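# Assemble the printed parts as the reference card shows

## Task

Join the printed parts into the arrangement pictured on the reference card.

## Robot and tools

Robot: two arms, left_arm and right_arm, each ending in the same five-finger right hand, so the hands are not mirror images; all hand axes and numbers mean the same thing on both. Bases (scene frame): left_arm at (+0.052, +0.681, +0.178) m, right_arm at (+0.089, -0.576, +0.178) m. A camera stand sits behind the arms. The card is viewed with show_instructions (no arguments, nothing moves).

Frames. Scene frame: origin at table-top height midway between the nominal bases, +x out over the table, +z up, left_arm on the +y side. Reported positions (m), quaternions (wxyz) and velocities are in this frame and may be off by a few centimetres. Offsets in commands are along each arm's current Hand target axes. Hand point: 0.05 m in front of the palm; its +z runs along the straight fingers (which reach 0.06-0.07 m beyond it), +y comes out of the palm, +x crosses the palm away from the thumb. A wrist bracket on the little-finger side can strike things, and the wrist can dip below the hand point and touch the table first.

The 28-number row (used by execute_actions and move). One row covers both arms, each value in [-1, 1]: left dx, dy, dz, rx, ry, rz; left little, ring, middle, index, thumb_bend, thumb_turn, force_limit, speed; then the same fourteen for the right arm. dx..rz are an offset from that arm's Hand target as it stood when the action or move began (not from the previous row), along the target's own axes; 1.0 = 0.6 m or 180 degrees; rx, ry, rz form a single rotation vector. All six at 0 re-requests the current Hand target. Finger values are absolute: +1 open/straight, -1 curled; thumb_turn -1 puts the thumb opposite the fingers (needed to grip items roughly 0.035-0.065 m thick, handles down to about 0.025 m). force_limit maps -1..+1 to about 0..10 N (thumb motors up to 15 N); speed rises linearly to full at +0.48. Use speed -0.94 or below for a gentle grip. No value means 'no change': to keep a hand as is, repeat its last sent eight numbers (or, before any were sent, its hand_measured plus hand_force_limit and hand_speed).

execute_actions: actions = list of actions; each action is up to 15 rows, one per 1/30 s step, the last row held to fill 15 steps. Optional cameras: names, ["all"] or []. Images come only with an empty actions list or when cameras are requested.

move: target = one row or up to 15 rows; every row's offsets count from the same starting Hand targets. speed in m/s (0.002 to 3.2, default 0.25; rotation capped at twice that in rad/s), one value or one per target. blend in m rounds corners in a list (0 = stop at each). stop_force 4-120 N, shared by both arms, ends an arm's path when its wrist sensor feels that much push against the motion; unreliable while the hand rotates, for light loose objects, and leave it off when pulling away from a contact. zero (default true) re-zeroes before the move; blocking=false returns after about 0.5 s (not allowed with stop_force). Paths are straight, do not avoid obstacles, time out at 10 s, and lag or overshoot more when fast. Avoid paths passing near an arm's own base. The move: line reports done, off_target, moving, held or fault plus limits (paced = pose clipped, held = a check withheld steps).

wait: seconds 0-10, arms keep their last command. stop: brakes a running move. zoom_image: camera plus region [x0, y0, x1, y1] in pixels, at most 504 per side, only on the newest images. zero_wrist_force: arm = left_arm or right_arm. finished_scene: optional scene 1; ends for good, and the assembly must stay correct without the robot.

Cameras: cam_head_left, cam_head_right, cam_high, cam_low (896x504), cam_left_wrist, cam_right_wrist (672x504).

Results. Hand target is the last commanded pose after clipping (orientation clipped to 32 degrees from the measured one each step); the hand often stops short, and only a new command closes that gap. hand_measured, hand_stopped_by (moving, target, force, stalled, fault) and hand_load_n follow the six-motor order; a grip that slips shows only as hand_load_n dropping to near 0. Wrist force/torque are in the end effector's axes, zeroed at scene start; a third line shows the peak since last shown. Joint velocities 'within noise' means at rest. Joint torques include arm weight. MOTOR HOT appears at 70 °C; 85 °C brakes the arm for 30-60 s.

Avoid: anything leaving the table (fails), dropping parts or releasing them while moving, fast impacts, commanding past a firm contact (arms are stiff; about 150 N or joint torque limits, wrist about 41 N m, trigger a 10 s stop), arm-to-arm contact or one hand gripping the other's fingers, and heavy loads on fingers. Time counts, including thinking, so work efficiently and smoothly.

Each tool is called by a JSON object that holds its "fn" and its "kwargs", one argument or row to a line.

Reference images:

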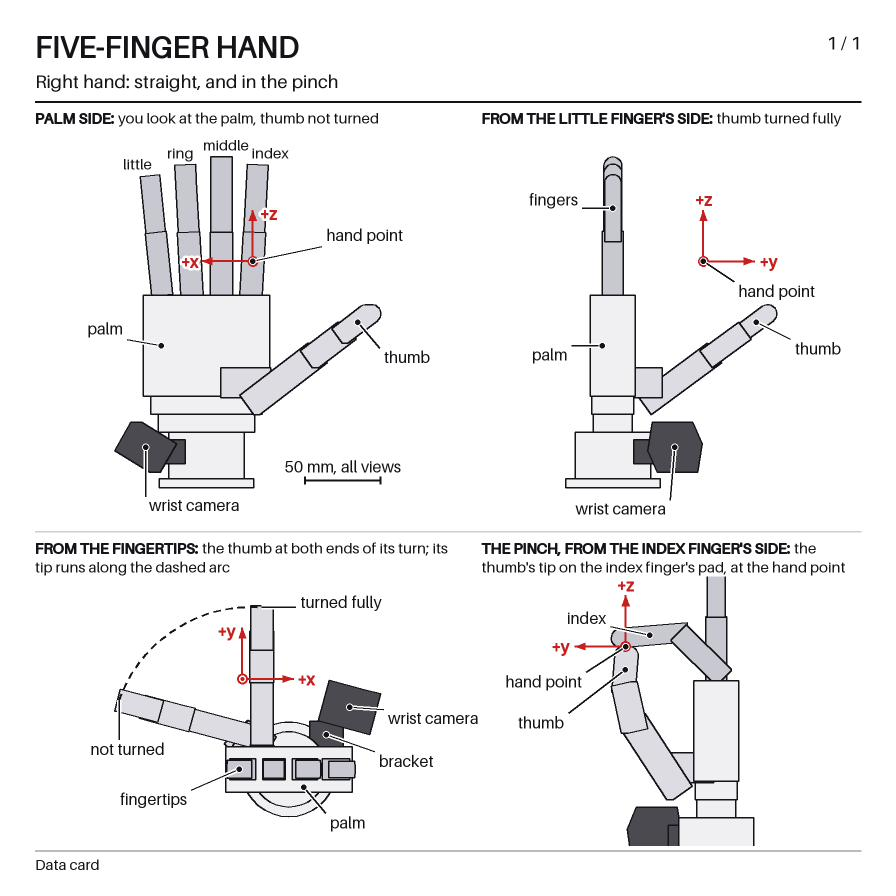

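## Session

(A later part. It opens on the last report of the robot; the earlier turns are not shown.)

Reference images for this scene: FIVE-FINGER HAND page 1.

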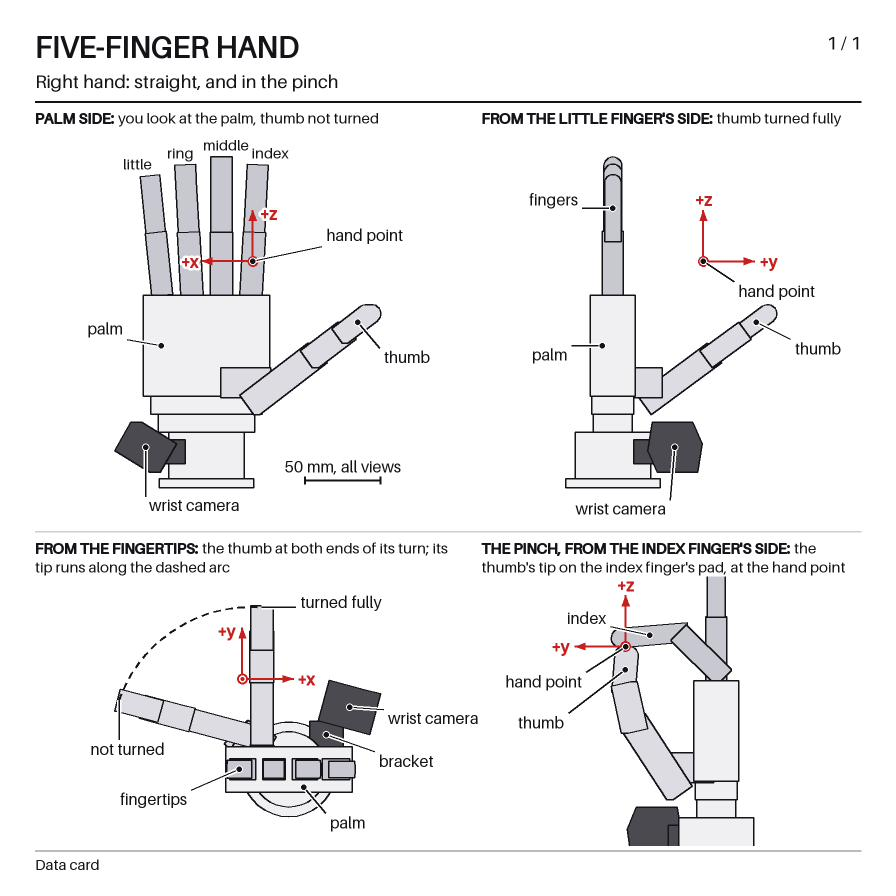

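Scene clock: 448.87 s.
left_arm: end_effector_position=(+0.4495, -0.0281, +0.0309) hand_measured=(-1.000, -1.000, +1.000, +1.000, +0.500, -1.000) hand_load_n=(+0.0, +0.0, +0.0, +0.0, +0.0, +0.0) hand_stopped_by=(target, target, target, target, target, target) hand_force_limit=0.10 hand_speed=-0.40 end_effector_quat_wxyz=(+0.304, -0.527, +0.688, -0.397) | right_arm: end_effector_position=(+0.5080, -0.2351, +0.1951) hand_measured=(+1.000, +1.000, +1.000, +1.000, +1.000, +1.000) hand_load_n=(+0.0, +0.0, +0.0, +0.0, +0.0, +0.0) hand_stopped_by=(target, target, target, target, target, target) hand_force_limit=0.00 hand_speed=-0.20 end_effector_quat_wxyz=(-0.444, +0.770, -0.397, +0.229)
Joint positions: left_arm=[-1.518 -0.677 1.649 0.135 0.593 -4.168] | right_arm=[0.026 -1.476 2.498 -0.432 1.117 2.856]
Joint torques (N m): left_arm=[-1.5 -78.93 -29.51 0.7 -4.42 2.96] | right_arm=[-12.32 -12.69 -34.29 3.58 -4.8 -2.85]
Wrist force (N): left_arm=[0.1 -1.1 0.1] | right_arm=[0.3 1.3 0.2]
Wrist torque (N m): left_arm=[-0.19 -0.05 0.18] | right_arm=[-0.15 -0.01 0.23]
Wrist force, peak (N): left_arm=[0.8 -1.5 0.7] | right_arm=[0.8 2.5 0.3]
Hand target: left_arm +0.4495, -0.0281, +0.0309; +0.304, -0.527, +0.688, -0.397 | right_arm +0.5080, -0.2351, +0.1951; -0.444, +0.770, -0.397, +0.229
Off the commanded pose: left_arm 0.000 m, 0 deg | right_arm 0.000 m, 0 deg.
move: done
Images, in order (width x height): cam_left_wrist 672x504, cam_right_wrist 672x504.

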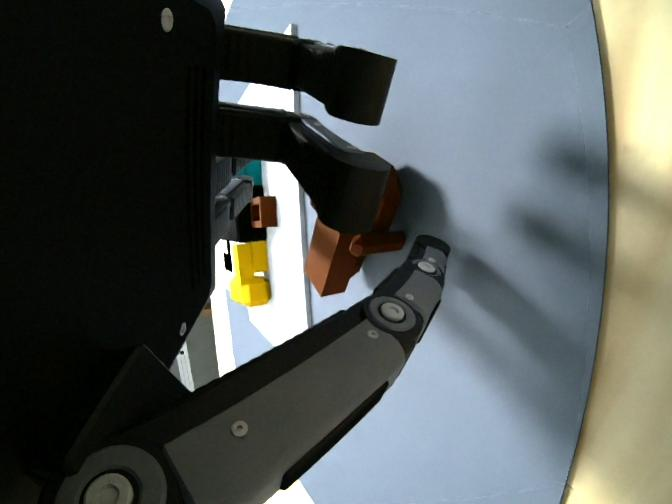

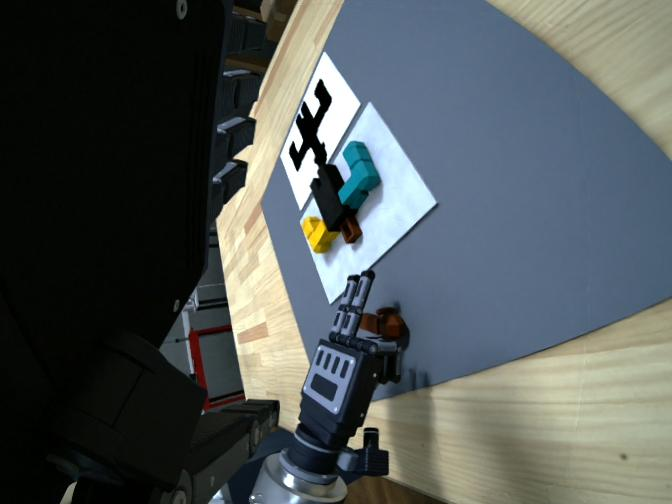

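{"fn": "move", "kwargs": {
  "target": [0,0,0,0,0,0,-1,-1,-0.4,-0.4,0.5,-1,-0.6,-0.88,0,0,0,0,0,0,1,1,1,1,1,1,0,-0.2],
  "speed": 0.03,
  "cameras": ["cam_left_wrist","cam_right_wrist"]
}}

{"fn": "zoom_image", "kwargs": {
  "camera": "cam_right_wrist",
  "region": [320, 250, 460, 390]
}}

{"fn": "zoom_image", "kwargs": {
  "camera": "cam_left_wrist",
  "region": [300, 80, 520, 300]
}}

Scene clock: 452.30 s.
left_arm: end_effector_position=(+0.4495, -0.0281, +0.0309) hand_measured=(-1.000, -1.000, +0.110, +0.132, +0.500, -1.000) hand_load_n=(+0.0, +0.5, +4.0, +2.0, +4.0, +1.0) hand_stopped_by=(target, target, force, force, target, target) hand_force_limit=-0.60 hand_speed=-0.88 end_effector_quat_wxyz=(+0.304, -0.527, +0.688, -0.397) | right_arm: end_effector_position=(+0.5080, -0.2351, +0.1951) hand_measured=(+1.000, +1.000, +1.000, +1.000, +1.000, +1.000) hand_load_n=(+0.0, +0.0, +0.0, +0.0, +0.0, +0.0) hand_stopped_by=(target, target, target, target, target, target) hand_force_limit=0.00 hand_speed=-0.20 end_effector_quat_wxyz=(-0.444, +0.770, -0.397, +0.229)
Joint positions: left_arm=[-1.518 -0.677 1.649 0.135 0.593 -4.168] | right_arm=[0.026 -1.476 2.498 -0.432 1.117 2.856]
Joint torques (N m): left_arm=[3.59 -80.85 -26.67 0.92 -3.85 2.85] | right_arm=[-15.28 -9.65 -34.46 3.06 -4.6 -3.08]
Wrist force (N): left_arm=[0.7 -3.5 -1.3] | right_arm=[0.8 1.4 0.4]
Wrist torque (N m): left_arm=[-0.21 -0.07 0.17] | right_arm=[-0.14 -0.09 0.27]
Wrist force, peak (N): left_arm=[0.7 -4.0 -0.9] | right_arm=[0.5 2.3 0.9]
Hand target: left_arm +0.4495, -0.0281, +0.0309; +0.304, -0.527, +0.688, -0.397 | right_arm +0.5080, -0.2351, +0.1951; -0.444, +0.770, -0.397, +0.229
Off the commanded pose: left_arm 0.000 m, 0 deg | right_arm 0.000 m, 0 deg.
move: done
Images, in order (width x height): cam_left_wrist 672x504, cam_right_wrist 672x504.

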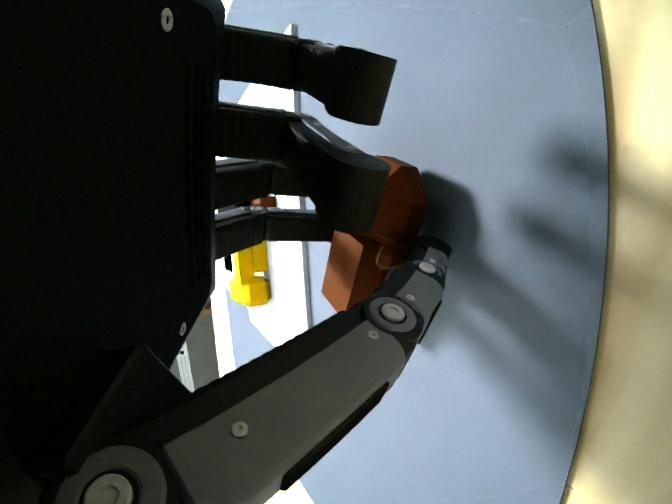

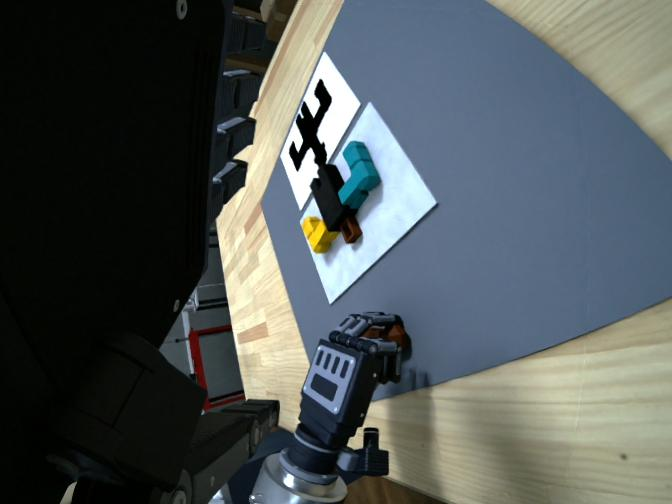

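Scaled by 3.600 from the camera's 672x504 image, which has a finer 960x720 frame.

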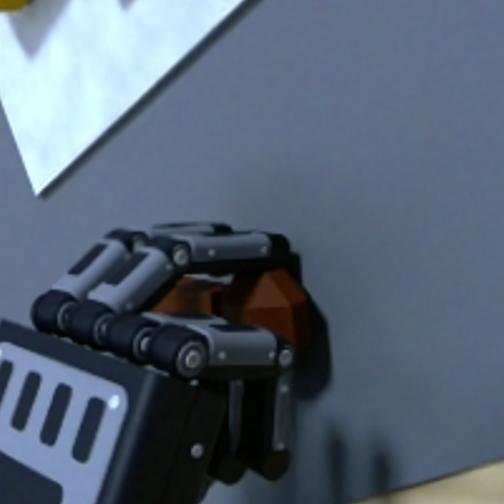

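Scaled by 2.291 from the camera's 672x504 image, which has a finer 960x720 frame.

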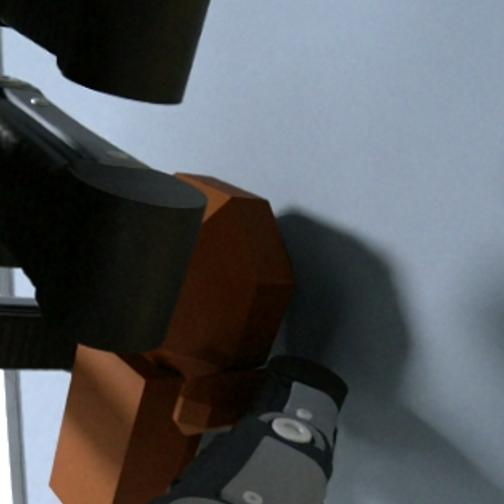

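{"fn": "move", "kwargs": {
  "target": [0,0,0,0,0,0,-1,-1,-0.45,-0.45,0.5,-1,0.0,-0.9,0,0,0,0,0,0,1,1,1,1,1,1,0,-0.2],
  "speed": 0.03,
  "cameras": []
}}

{"fn": "move", "kwargs": {
  "target": [0,-0.0722,-0.0417,0,0,0,-1,-1,-0.45,-0.45,0.5,-1,0.0,-0.9,0,0,0,0,0,0,1,1,1,1,1,1,0,-0.2],
  "speed": 0.04,
  "cameras": ["cam_left_wrist","cam_right_wrist"]
}}

{"fn": "zoom_image", "kwargs": {
  "camera": "cam_right_wrist",
  "region": [300, 250, 440, 390]
}}

{"fn": "zoom_image", "kwargs": {
  "camera": "cam_left_wrist",
  "region": [300, 80, 520, 330]
}}

Scene clock: 453.27 s.
left_arm: end_effector_position=(+0.4495, -0.0281, +0.0309) hand_measured=(-1.000, -1.000, +0.102, +0.116, +0.502, -1.000) hand_load_n=(+0.0, +0.0, +5.0, +6.0, +7.0, +1.5) hand_stopped_by=(target, target, force, force, target, target) hand_force_limit=0.00 hand_speed=-0.90 end_effector_quat_wxyz=(+0.304, -0.527, +0.688, -0.397) | right_arm: end_effector_position=(+0.5080, -0.2351, +0.1951) hand_measured=(+1.000, +1.000, +1.000, +1.000, +1.000, +1.000) hand_load_n=(+0.0, +0.0, +0.0, +0.0, +0.0, +0.0) hand_stopped_by=(target, target, target, target, target, target) hand_force_limit=0.00 hand_speed=-0.20 end_effector_quat_wxyz=(-0.444, +0.770, -0.397, +0.229)
Joint positions: left_arm=[-1.518 -0.677 1.649 0.135 0.593 -4.168] | right_arm=[0.026 -1.476 2.498 -0.432 1.117 2.856]
Joint torques (N m): left_arm=[1.22 -78.94 -25.19 0.99 -2.54 2.64] | right_arm=[-13.11 -9.02 -33.87 3.65 -4.84 -3.17]
Wrist force (N): left_arm=[0.7 -5.9 -1.6] | right_arm=[1.3 1.6 0.8]
Wrist torque (N m): left_arm=[-0.25 -0.11 0.16] | right_arm=[-0.13 -0.19 0.31]
Wrist force, peak (N): left_arm=[0.1 -6.3 -0.8] | right_arm=[0.4 2.1 1.0]
Hand target: left_arm +0.4495, -0.0281, +0.0309; +0.304, -0.527, +0.688, -0.397 | right_arm +0.5080, -0.2351, +0.1951; -0.444, +0.770, -0.397, +0.229
Off the commanded pose: left_arm 0.000 m, 0 deg | right_arm 0.000 m, 0 deg.
move: done
No camera images: "cameras" was empty.

Scene clock: 454.90 s.
left_arm: end_effector_position=(+0.4496, -0.0281, +0.0806) hand_measured=(-1.000, -1.000, +0.102, +0.116, +0.502, -1.000) hand_load_n=(+0.0, +0.0, +4.0, +5.0, +9.0, +1.5) hand_stopped_by=(target, target, force, force, target, target) hand_force_limit=0.00 hand_speed=-0.90 end_effector_quat_wxyz=(+0.304, -0.527, +0.688, -0.397) | right_arm: end_effector_position=(+0.5080, -0.2351, +0.1951) hand_measured=(+1.000, +1.000, +1.000, +1.000, +1.000, +1.000) hand_load_n=(+0.0, +0.0, +0.0, +0.0, +0.0, +0.0) hand_stopped_by=(target, target, target, target, target, target) hand_force_limit=0.00 hand_speed=-0.20 end_effector_quat_wxyz=(-0.444, +0.770, -0.397, +0.229)
Joint positions: left_arm=[-1.518 -0.743 1.658 0.192 0.593 -4.168] | right_arm=[0.026 -1.476 2.498 -0.432 1.117 2.856]
Joint torques (N m): left_arm=[-1.58 -97.39 -13.03 5.66 -0.91 -0.57] | right_arm=[-11.58 -12.4 -34.21 3.76 -4.24 -2.85]
Wrist force (N): left_arm=[0.6 -1.0 0.4] | right_arm=[1.0 1.3 0.9]
Wrist torque (N m): left_arm=[-0.19 -0.16 0.21] | right_arm=[-0.19 -0.13 0.28]
Wrist force, peak (N): left_arm=[0.2 -5.5 -0.9] | right_arm=[0.8 2.1 0.4]
Hand target: left_arm +0.4495, -0.0281, +0.0809; +0.304, -0.527, +0.688, -0.397 | right_arm +0.5080, -0.2351, +0.1951; -0.444, +0.770, -0.397, +0.229
Off the commanded pose: left_arm 0.000 m, 0 deg | right_arm 0.000 m, 0 deg.
move: done
Images, in order (width x height): cam_left_wrist 672x504, cam_right_wrist 672x504.

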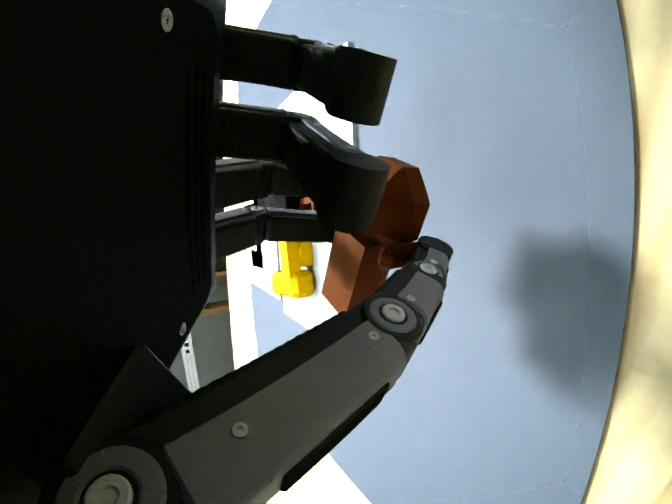

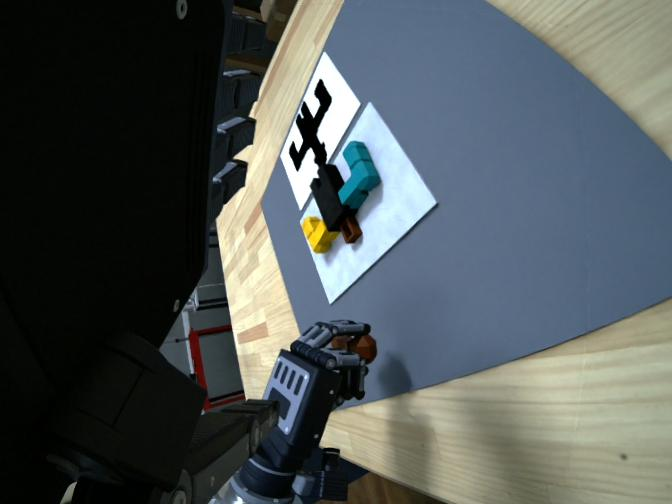

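Scaled by 3.600 from the camera's 672x504 image, which has a finer 960x720 frame.

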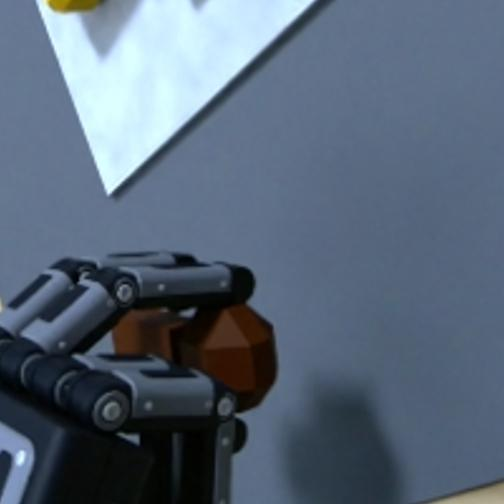

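Scaled by 2.016 from the camera's 672x504 image, which has a finer 960x720 frame.

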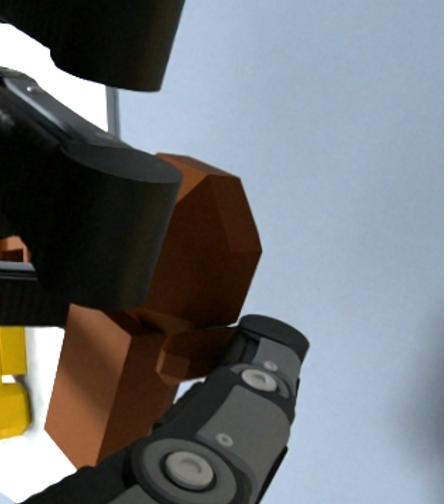

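{"fn": "move", "kwargs": {
  "target": [-0.0912,-0.1438,0.1827,0,0.3175,0.1833,-1,-1,-0.45,-0.45,0.5,-1,0.0,-0.9,0,0,0,0,0,0,1,1,1,1,1,1,0,-0.2],
  "speed": 0.2,
  "cameras": ["cam_left_wrist","cam_right_wrist","cam_low"]
}}

{"fn": "zoom_image", "kwargs": {
  "camera": "cam_right_wrist",
  "region": [270, 170, 410, 310]
}}

{"fn": "zoom_image", "kwargs": {
  "camera": "cam_left_wrist",
  "region": [300, 120, 540, 400]
}}

Scene clock: 459.27 s.
left_arm: end_effector_position=(+0.5970, -0.0112, +0.1009) hand_measured=(-1.000, -1.000, +0.102, +0.116, +0.502, -1.000) hand_load_n=(+0.0, +0.0, +3.5, +4.5, +9.0, +1.5) hand_stopped_by=(target, target, force, force, target, target) hand_force_limit=0.00 hand_speed=-0.90 end_effector_quat_wxyz=(+0.039, -0.067, +0.863, -0.498) | right_arm: end_effector_position=(+0.5080, -0.2351, +0.1951) hand_measured=(+1.000, +1.000, +1.000, +1.000, +1.000, +1.000) hand_load_n=(+0.0, +0.0, +0.0, +0.0, +0.0, -0.5) hand_stopped_by=(target, target, target, target, target, target) hand_force_limit=0.00 hand_speed=-0.20 end_effector_quat_wxyz=(-0.444, +0.770, -0.397, +0.229)
Joint positions: left_arm=[-1.032 -0.898 1.802 -0.351 1.881 -2.955] | right_arm=[0.026 -1.476 2.498 -0.432 1.117 2.856]
Joint torques (N m): left_arm=[10.77 -70.44 -34.22 2.31 3.26 3.92] | right_arm=[-13.45 -8.42 -33.23 3.6 -4.36 -3.06]
Wrist force (N): left_arm=[0.3 -0.6 0.6] | right_arm=[0.6 1.3 0.5]
Wrist torque (N m): left_arm=[-0.12 -0.13 -0.05] | right_arm=[-0.16 -0.06 0.25]
Wrist force, peak (N): left_arm=[0.5 -1.6 0.9] | right_arm=[1.0 1.8 1.2]
Hand target: left_arm +0.5971, -0.0112, +0.1008; +0.039, -0.067, +0.863, -0.498 | right_arm +0.5080, -0.2351, +0.1951; -0.444, +0.770, -0.397, +0.229
Off the commanded pose: left_arm 0.000 m, 0 deg | right_arm 0.000 m, 0 deg.
move: done
Images, in order (width x height): cam_low 896x504, cam_left_wrist 672x504, cam_right_wrist 672x504.

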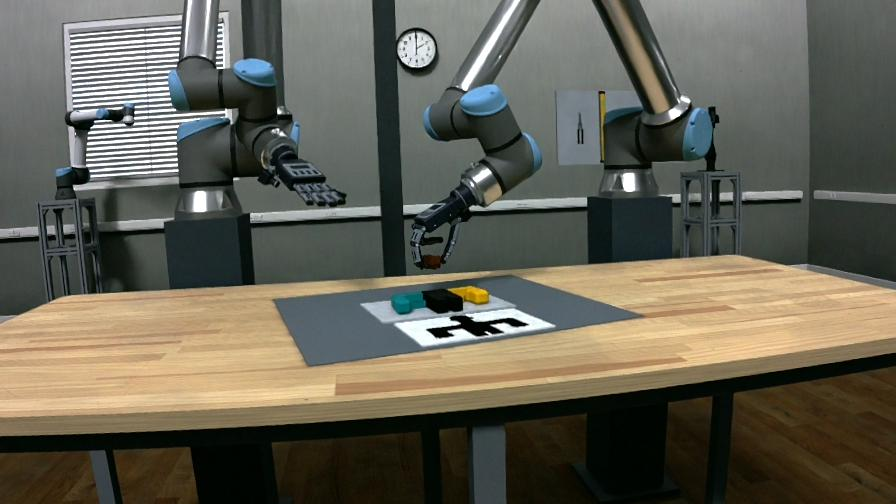

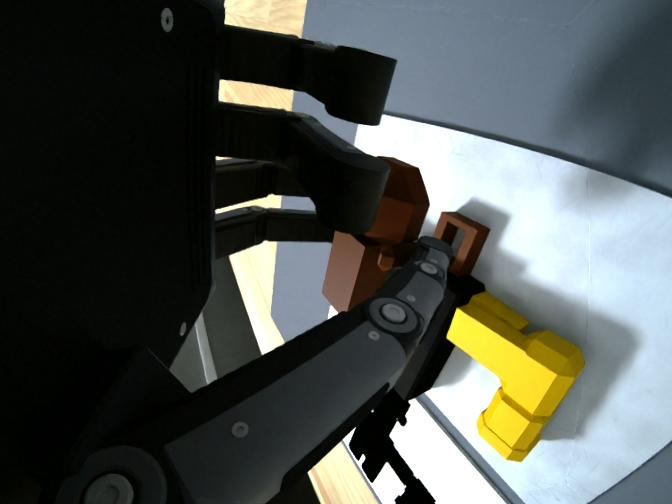

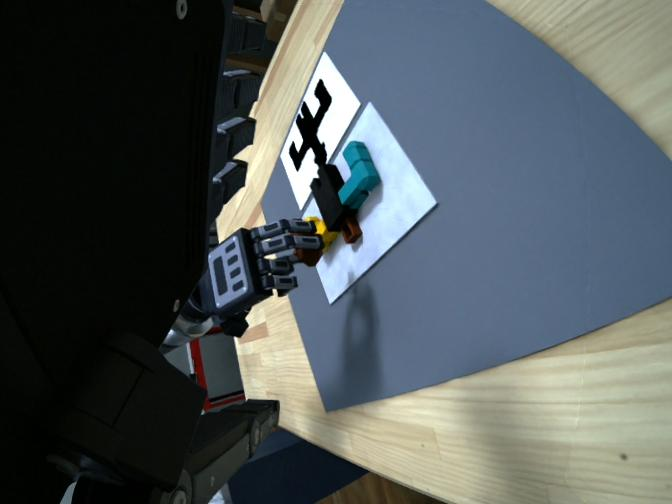

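Scaled by 3.600 from the camera's 672x504 image, which has a finer 960x720 frame.

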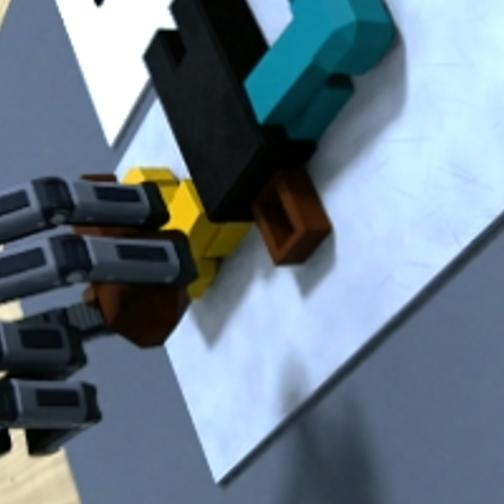

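Scaled by 1.800 from the camera's 672x504 image, which has a finer 960x720 frame.

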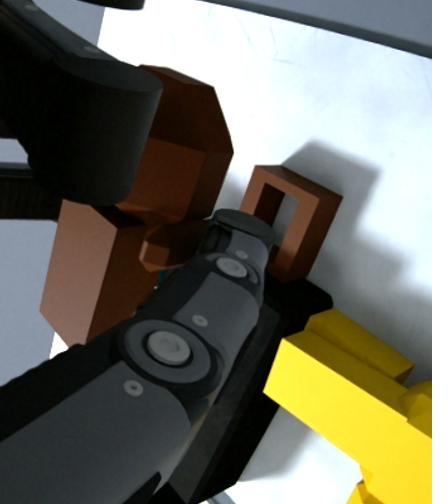

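{"fn": "move", "kwargs": {
  "target": [0,0,0,0,0,0,-1,-1,-0.45,-0.45,0.5,-1,0.0,-0.9,0.1007,-0.1062,0.2507,0,-0.2165,-0.125,1,1,1,1,1,1,0,-0.2],
  "speed": 0.2,
  "cameras": ["cam_left_wrist","cam_right_wrist"]
}}

{"fn": "zoom_image", "kwargs": {
  "camera": "cam_left_wrist",
  "region": [310, 140, 490, 320]
}}

Scene clock: 462.97 s.
left_arm: end_effector_position=(+0.5971, -0.0112, +0.1008) hand_measured=(-1.000, -1.000, +0.102, +0.116, +0.502, -1.000) hand_load_n=(+0.0, +0.0, +4.0, +4.5, +9.0, +1.5) hand_stopped_by=(target, target, force, force, target, target) hand_force_limit=0.00 hand_speed=-0.90 end_effector_quat_wxyz=(+0.039, -0.067, +0.863, -0.498) | right_arm: end_effector_position=(+0.6750, -0.1902, +0.1749) hand_measured=(+1.000, +1.000, +1.000, +1.000, +1.000, +1.000) hand_load_n=(-0.5, +0.0, +0.0, +0.0, -0.5, +0.0) hand_stopped_by=(target, target, target, target, target, target) hand_force_limit=0.00 hand_speed=-0.20 end_effector_quat_wxyz=(-0.498, +0.863, -0.072, +0.041)
Joint positions: left_arm=[-1.032 -0.898 1.802 -0.35 1.881 -2.955] | right_arm=[-0.048 -0.945 1.877 0.339 0.551 1.921]
Joint torques (N m): left_arm=[10.37 -70.53 -34.56 2.44 3.7 4.66] | right_arm=[15.69 -53.16 -34.16 7.25 -6.19 -2.88]
Wrist force (N): left_arm=[0.2 -0.6 0.2] | right_arm=[0.8 1.5 0.5]
Wrist torque (N m): left_arm=[-0.09 -0.10 -0.05] | right_arm=[-0.01 -0.07 0.37]
Wrist force, peak (N): left_arm=[0.3 -1.1 1.0] | right_arm=[1.0 2.5 0.6]
Hand target: left_arm +0.5971, -0.0112, +0.1008; +0.039, -0.067, +0.863, -0.498 | right_arm +0.6751, -0.1902, +0.1749; -0.498, +0.863, -0.072, +0.041
Off the commanded pose: left_arm 0.000 m, 0 deg | right_arm 0.000 m, 0 deg.
move: done
Images, in order (width x height): cam_left_wrist 672x504, cam_right_wrist 672x504.

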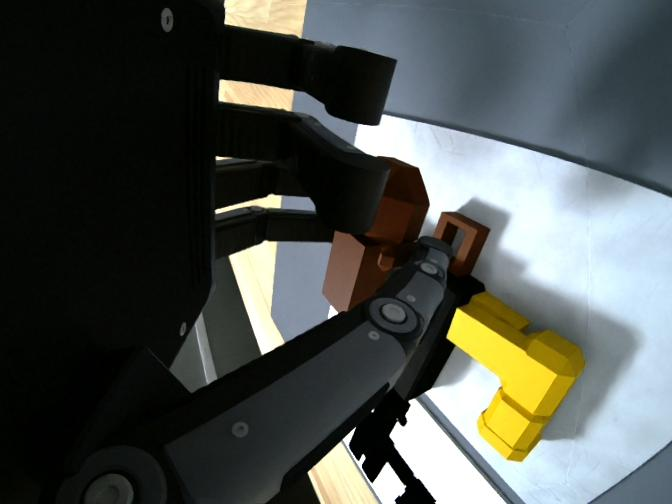

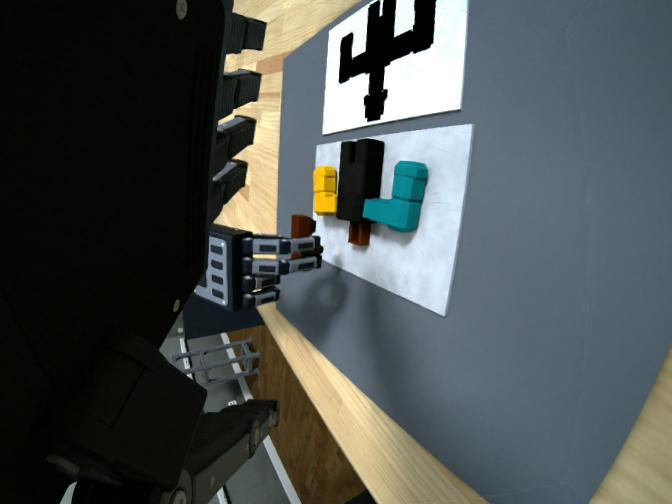

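Scaled by 2.800 from the camera's 672x504 image, which has a finer 960x720 frame.

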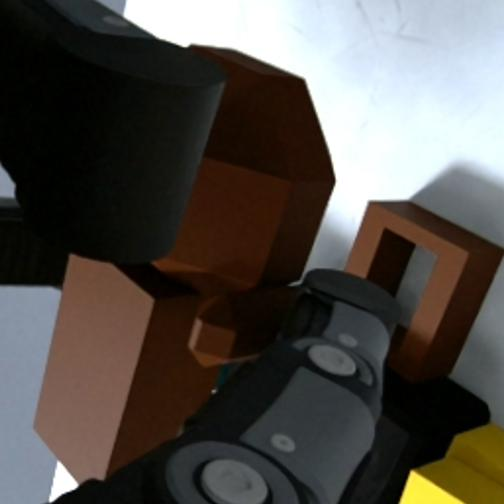

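{"fn": "zoom_image", "kwargs": {
  "camera": "cam_right_wrist",
  "region": [260, 180, 400, 310]
}}

Scaled by 3.600 from the camera's 672x504 image, which has a finer 960x720 frame.

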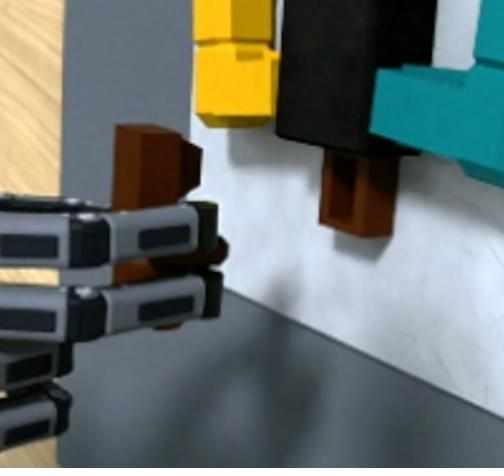

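{"fn": "move", "kwargs": {
  "target": [0.0075,0.048,0.0335,0,0,0,-1,-1,-0.45,-0.45,0.5,-1,0.0,-0.9,0,0,0,0,0,0,1,1,1,1,1,1,0,-0.2],
  "speed": 0.08,
  "cameras": ["cam_left_wrist","cam_right_wrist"]
}}

{"fn": "zoom_image", "kwargs": {
  "camera": "cam_right_wrist",
  "region": [290, 180, 400, 290]
}}

{"fn": "zoom_image", "kwargs": {
  "camera": "cam_left_wrist",
  "region": [310, 140, 490, 320]
}}

Scene clock: 465.27 s.
left_arm: end_effector_position=(+0.5931, -0.0147, +0.0661) hand_measured=(-1.000, -1.000, +0.102, +0.116, +0.502, -1.000) hand_load_n=(+0.0, +0.0, +4.0, +4.5, +9.0, +1.5) hand_stopped_by=(target, target, force, force, target, target) hand_force_limit=0.00 hand_speed=-0.90 end_effector_quat_wxyz=(+0.039, -0.067, +0.864, -0.498) | right_arm: end_effector_position=(+0.6751, -0.1902, +0.1749) hand_measured=(+1.000, +1.000, +1.000, +1.000, +1.000, +1.000) hand_load_n=(+0.0, +0.0, +0.0, +0.0, +0.0, +0.0) hand_stopped_by=(target, target, target, target, target, target) hand_force_limit=0.00 hand_speed=-0.20 end_effector_quat_wxyz=(-0.498, +0.863, -0.072, +0.041)
Joint positions: left_arm=[-1.04 -0.852 1.804 -0.4 1.875 -2.959] | right_arm=[-0.048 -0.945 1.876 0.339 0.551 1.92]
Joint torques (N m): left_arm=[-13.59 -73.81 -33.4 -1.49 -2.36 -2.52] | right_arm=[10.38 -55.11 -33.92 7.07 -6.09 -3.22]
Wrist force (N): left_arm=[-0.1 -0.7 0.4] | right_arm=[0.2 1.5 0.2]
Wrist torque (N m): left_arm=[-0.12 -0.05 -0.06] | right_arm=[0.00 0.01 0.33]
Wrist force, peak (N): left_arm=[0.2 -1.5 0.6] | right_arm=[1.3 1.9 0.0]
Hand target: left_arm +0.5931, -0.0148, +0.0659; +0.039, -0.067, +0.863, -0.498 | right_arm +0.6751, -0.1902, +0.1749; -0.498, +0.863, -0.072, +0.041
Off the commanded pose: left_arm 0.000 m, 0 deg | right_arm 0.000 m, 0 deg.
move: done
Images, in order (width x height): cam_left_wrist 672x504, cam_right_wrist 672x504.

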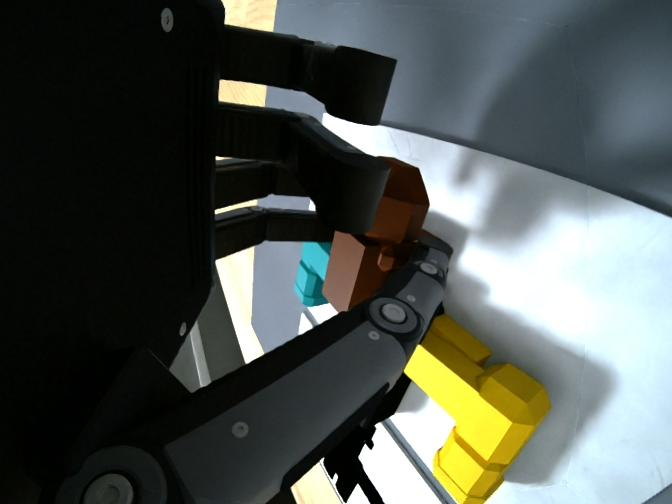

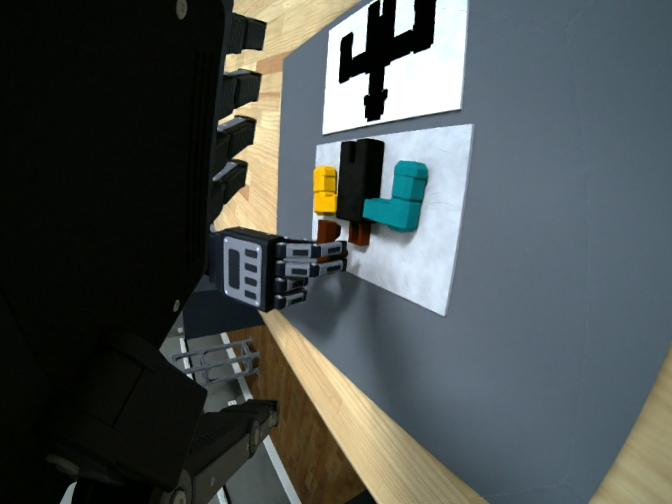

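Scaled by 4.582 from the camera's 672x504 image, which has a finer 960x720 frame.

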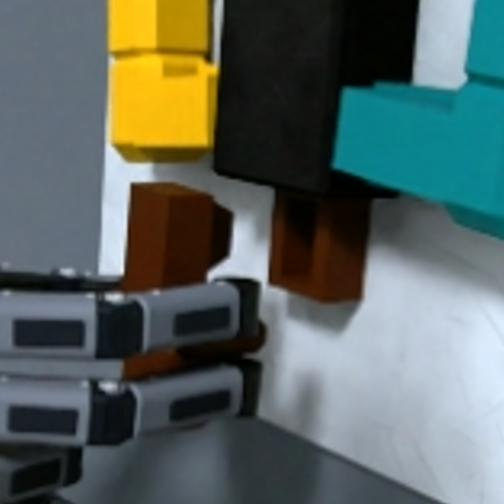

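Scaled by 2.800 from the camera's 672x504 image, which has a finer 960x720 frame.

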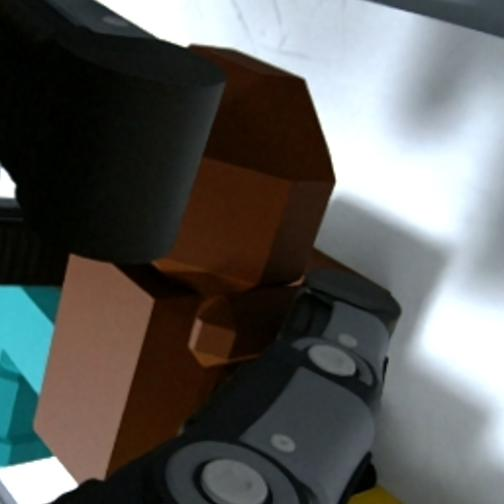

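{"fn": "move", "kwargs": {
  "target": [0,0.0148,0.0143,0,0,0,-1,-1,-0.45,-0.45,0.5,-1,0.0,-0.9,0,0,0,0,0,0,1,1,1,1,1,1,0,-0.2],
  "speed": 0.04,
  "stop_force": 4,
  "cameras": ["cam_left_wrist","cam_right_wrist"]
}}

{"fn": "zoom_image", "kwargs": {
  "camera": "cam_right_wrist",
  "region": [300, 190, 390, 280]
}}

{"fn": "zoom_image", "kwargs": {
  "camera": "cam_left_wrist",
  "region": [310, 140, 490, 320]
}}

Scene clock: 467.63 s.
left_arm: end_effector_position=(+0.5936, -0.0178, +0.0539) hand_measured=(-1.000, -1.000, +0.102, +0.116, +0.502, -1.000) hand_load_n=(+0.0, +0.5, +4.0, +4.5, +9.0, +1.5) hand_stopped_by=(target, target, force, force, target, target) hand_force_limit=0.00 hand_speed=-0.90 end_effector_quat_wxyz=(+0.039, -0.067, +0.863, -0.498) | right_arm: end_effector_position=(+0.6751, -0.1902, +0.1749) hand_measured=(+1.000, +1.000, +1.000, +1.000, +1.000, +1.000) hand_load_n=(+0.0, +0.0, +0.0, +0.0, +0.0, +0.0) hand_stopped_by=(target, target, target, target, target, target) hand_force_limit=0.00 hand_speed=-0.20 end_effector_quat_wxyz=(-0.498, +0.863, -0.072, +0.041)
Joint positions: left_arm=[-1.041 -0.833 1.798 -0.413 1.873 -2.96] | right_arm=[-0.048 -0.945 1.876 0.339 0.551 1.92]
Joint torques (N m): left_arm=[-11.92 -73.45 -32.25 -1.78 -2.21 -2.52] | right_arm=[3.04 -56.04 -33.89 7.22 -5.93 -3.06]
Wrist force (N): left_arm=[0.4 -0.8 0.5] | right_arm=[1.0 1.0 0.0]
Wrist torque (N m): left_arm=[-0.13 -0.14 -0.05] | right_arm=[-0.07 -0.10 0.36]
Wrist force, peak (N): left_arm=[0.8 -1.1 0.6] | right_arm=[1.3 1.9 -0.1]
Hand target: left_arm +0.5936, -0.0178, +0.0539; +0.039, -0.067, +0.863, -0.498 | right_arm +0.6751, -0.1902, +0.1749; -0.498, +0.863, -0.072, +0.041
Off the commanded pose: left_arm 0.000 m, 0 deg | right_arm 0.000 m, 0 deg.
move: done
Images, in order (width x height): cam_left_wrist 672x504, cam_right_wrist 672x504.

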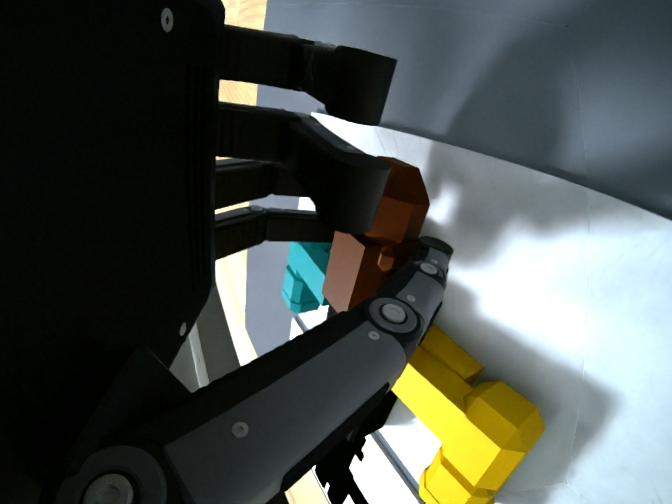

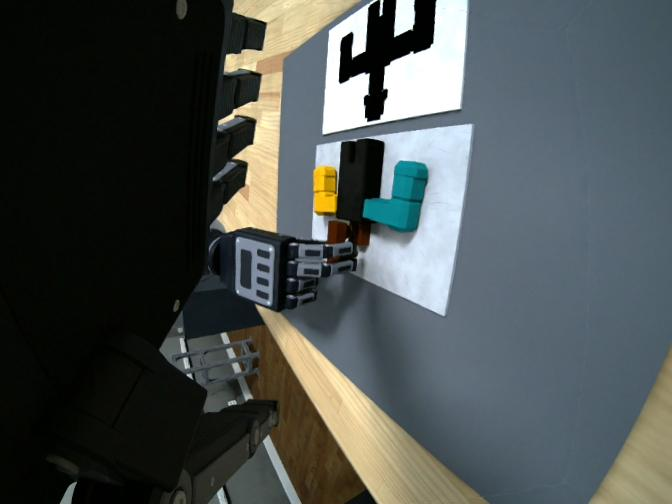

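Scaled by 5.600 from the camera's 672x504 image, which has a finer 960x720 frame.

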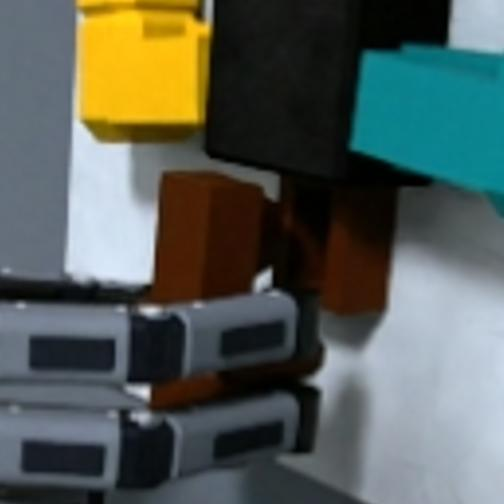

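Scaled by 2.800 from the camera's 672x504 image, which has a finer 960x720 frame.

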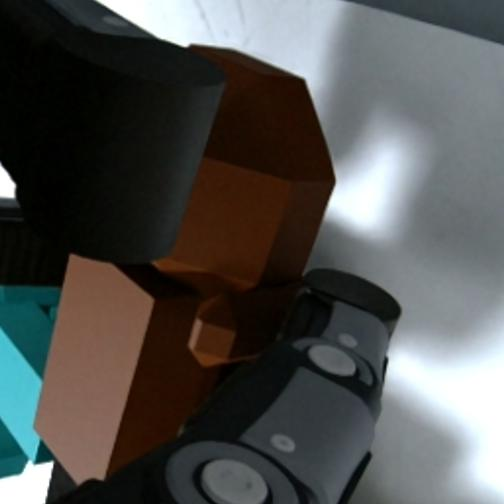

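{"fn": "move", "kwargs": {
  "target": [0,0.0095,0.0103,0,0,0,-1,-1,-0.45,-0.45,0.5,-1,0.0,-0.9,0,0,0,0,0,0,1,1,1,1,1,1,0,-0.2],
  "speed": 0.03,
  "stop_force": 4,
  "cameras": ["cam_left_wrist","cam_right_wrist"]
}}

{"fn": "zoom_image", "kwargs": {
  "camera": "cam_right_wrist",
  "region": [310, 200, 380, 270]
}}

{"fn": "zoom_image", "kwargs": {
  "camera": "cam_left_wrist",
  "region": [310, 140, 490, 320]
}}

Scene clock: 470.03 s.
left_arm: end_effector_position=(+0.5940, -0.0202, +0.0458) hand_measured=(-1.000, -1.000, +0.102, +0.116, +0.502, -1.000) hand_load_n=(+0.0, +0.0, +4.0, +4.5, +9.0, +1.5) hand_stopped_by=(target, target, force, force, target, target) hand_force_limit=0.00 hand_speed=-0.90 end_effector_quat_wxyz=(+0.039, -0.067, +0.863, -0.498) | right_arm: end_effector_position=(+0.6751, -0.1902, +0.1749) hand_measured=(+1.000, +1.000, +1.000, +1.000, +1.000, +1.000) hand_load_n=(+0.0, +0.0, +0.0, +0.0, +0.0, +0.0) hand_stopped_by=(target, target, target, target, target, target) hand_force_limit=0.00 hand_speed=-0.20 end_effector_quat_wxyz=(-0.498, +0.863, -0.072, +0.041)
Joint positions: left_arm=[-1.042 -0.82 1.793 -0.422 1.872 -2.961] | right_arm=[-0.048 -0.945 1.876 0.339 0.551 1.92]
Joint torques (N m): left_arm=[-12.07 -76.33 -31.26 -1.64 -2.45 -2.4] | right_arm=[-3.82 -56.16 -33.9 6.63 -6.01 -3.44]
Wrist force (N): left_arm=[0.1 -1.0 0.5] | right_arm=[0.5 1.4 0.2]
Wrist torque (N m): left_arm=[-0.17 -0.11 -0.07] | right_arm=[-0.01 -0.03 0.35]
Wrist force, peak (N): left_arm=[0.2 -1.3 0.7] | right_arm=[1.2 1.8 0.1]
Hand target: left_arm +0.5940, -0.0202, +0.0458; +0.039, -0.067, +0.863, -0.498 | right_arm +0.6751, -0.1902, +0.1749; -0.498, +0.863, -0.072, +0.041
Off the commanded pose: left_arm 0.000 m, 0 deg | right_arm 0.000 m, 0 deg.
move: done
Images, in order (width x height): cam_left_wrist 672x504, cam_right_wrist 672x504.

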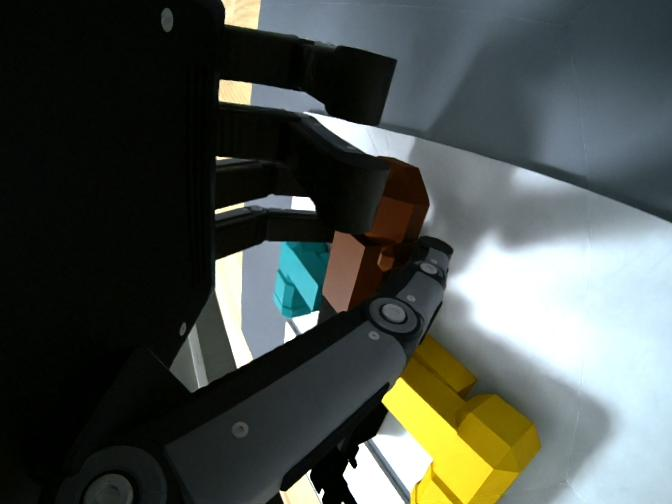

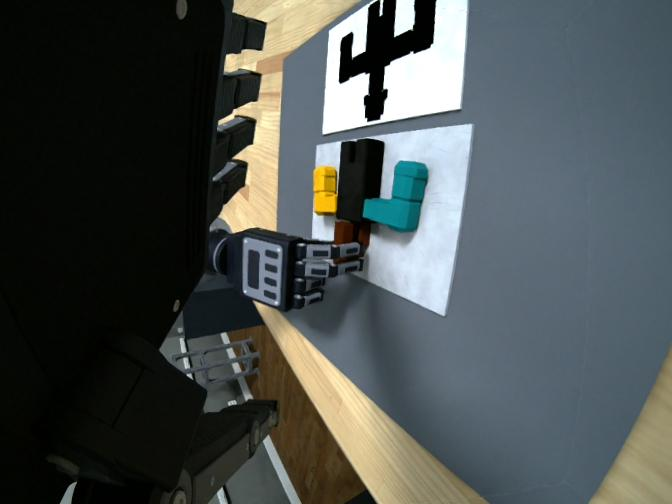

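Scaled by 7.200 from the camera's 672x504 image, which has a finer 960x720 frame.

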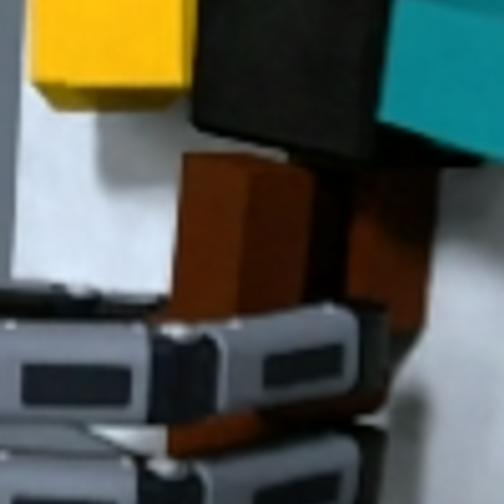

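Scaled by 2.800 from the camera's 672x504 image, which has a finer 960x720 frame.

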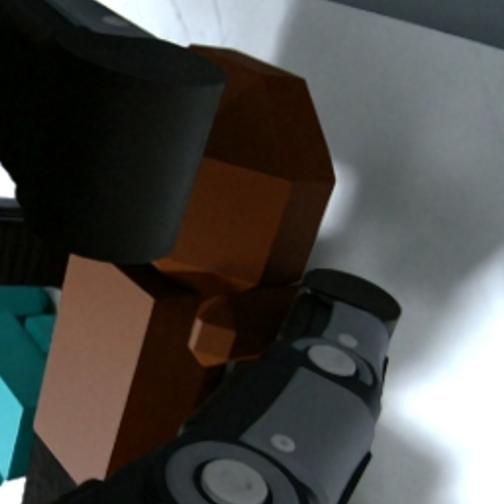

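{"fn": "move", "kwargs": {
  "target": [0,0.0053,0.0044,0,0,0,-1,-1,-0.45,-0.45,0.5,-1,0.0,-0.9,0,0,0,0,0,0,1,1,1,1,1,1,0,-0.2],
  "speed": 0.015,
  "stop_force": 4,
  "cameras": ["cam_left_wrist","cam_right_wrist"]
}}

{"fn": "zoom_image", "kwargs": {
  "camera": "cam_right_wrist",
  "region": [310, 200, 380, 270]
}}

{"fn": "zoom_image", "kwargs": {
  "camera": "cam_left_wrist",
  "region": [310, 200, 430, 320]
}}

Scene clock: 472.00 s.
left_arm: end_effector_position=(+0.5941, -0.0209, +0.0418) hand_measured=(-1.000, -1.000, +0.102, +0.116, +0.502, -1.000) hand_load_n=(+0.0, +0.0, +3.5, +4.5, +9.0, +1.5) hand_stopped_by=(target, target, force, force, target, target) hand_force_limit=0.00 hand_speed=-0.90 end_effector_quat_wxyz=(+0.039, -0.067, +0.863, -0.498) | right_arm: end_effector_position=(+0.6751, -0.1902, +0.1749) hand_measured=(+1.000, +1.000, +1.000, +1.000, +1.000, +1.000) hand_load_n=(+0.0, +0.0, +0.0, +0.0, +0.0, +0.0) hand_stopped_by=(target, target, target, target, target, target) hand_force_limit=0.00 hand_speed=-0.20 end_effector_quat_wxyz=(-0.498, +0.863, -0.072, +0.041)
Joint positions: left_arm=[-1.043 -0.814 1.791 -0.426 1.872 -2.961] | right_arm=[-0.048 -0.945 1.876 0.339 0.551 1.92]
Joint torques (N m): left_arm=[-9.9 -73.07 -31.24 -1.69 -2.76 -2.36] | right_arm=[-8.91 -53.11 -33.8 7.26 -5.79 -2.91]
Wrist force (N): left_arm=[0.4 -1.0 0.5] | right_arm=[0.8 1.3 0.3]
Wrist torque (N m): left_arm=[-0.16 -0.14 -0.06] | right_arm=[-0.04 -0.07 0.36]
Wrist force, peak (N): left_arm=[0.0 -1.2 0.7] | right_arm=[0.6 2.2 -0.1]
Hand target: left_arm +0.5941, -0.0209, +0.0418; +0.039, -0.067, +0.863, -0.498 | right_arm +0.6751, -0.1902, +0.1749; -0.498, +0.863, -0.072, +0.041
Off the commanded pose: left_arm 0.000 m, 0 deg | right_arm 0.000 m, 0 deg.
move: done
Images, in order (width x height): cam_left_wrist 672x504, cam_right_wrist 672x504.

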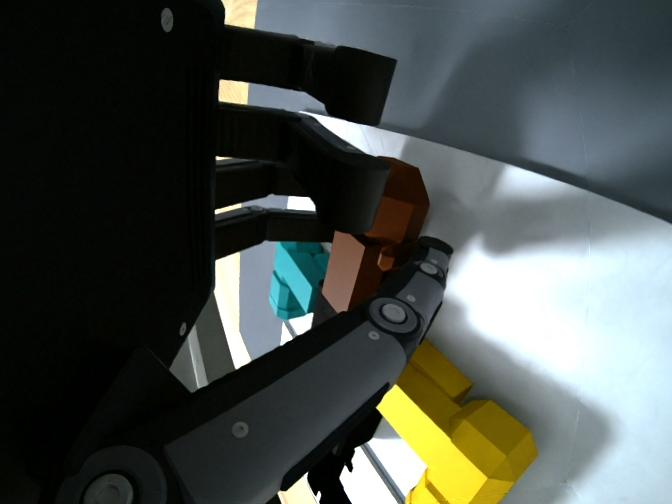

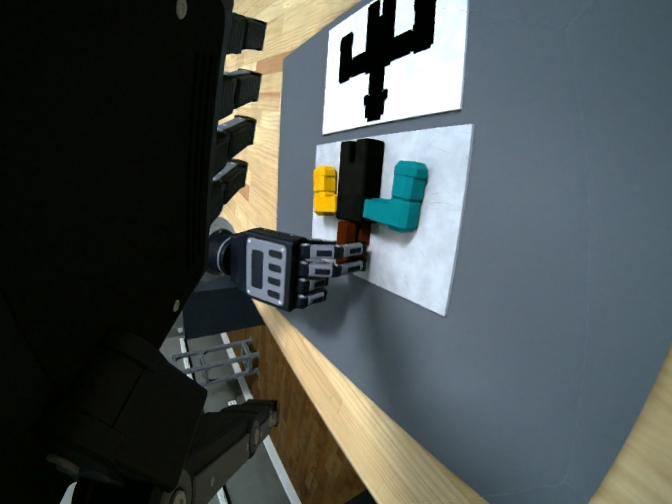

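Scaled by 7.200 from the camera's 672x504 image, which has a finer 960x720 frame.

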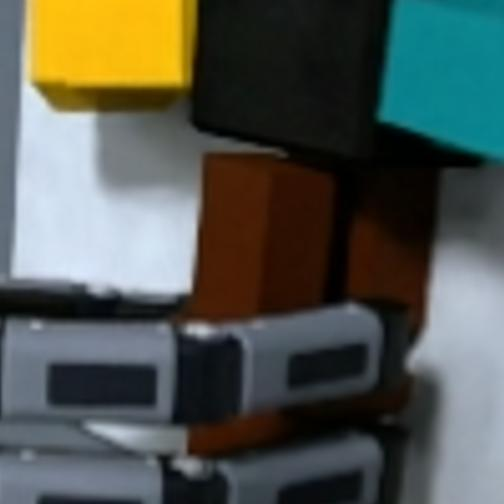

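Scaled by 4.200 from the camera's 672x504 image, which has a finer 960x720 frame.

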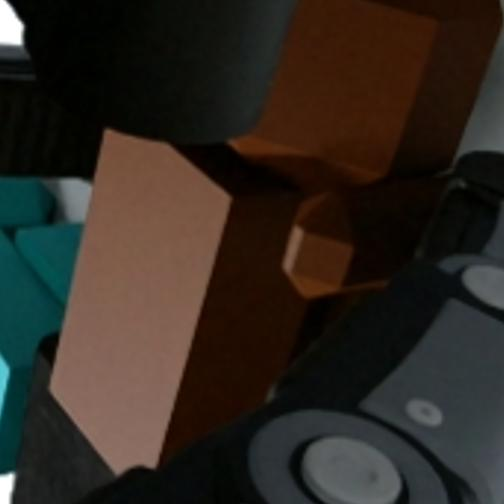

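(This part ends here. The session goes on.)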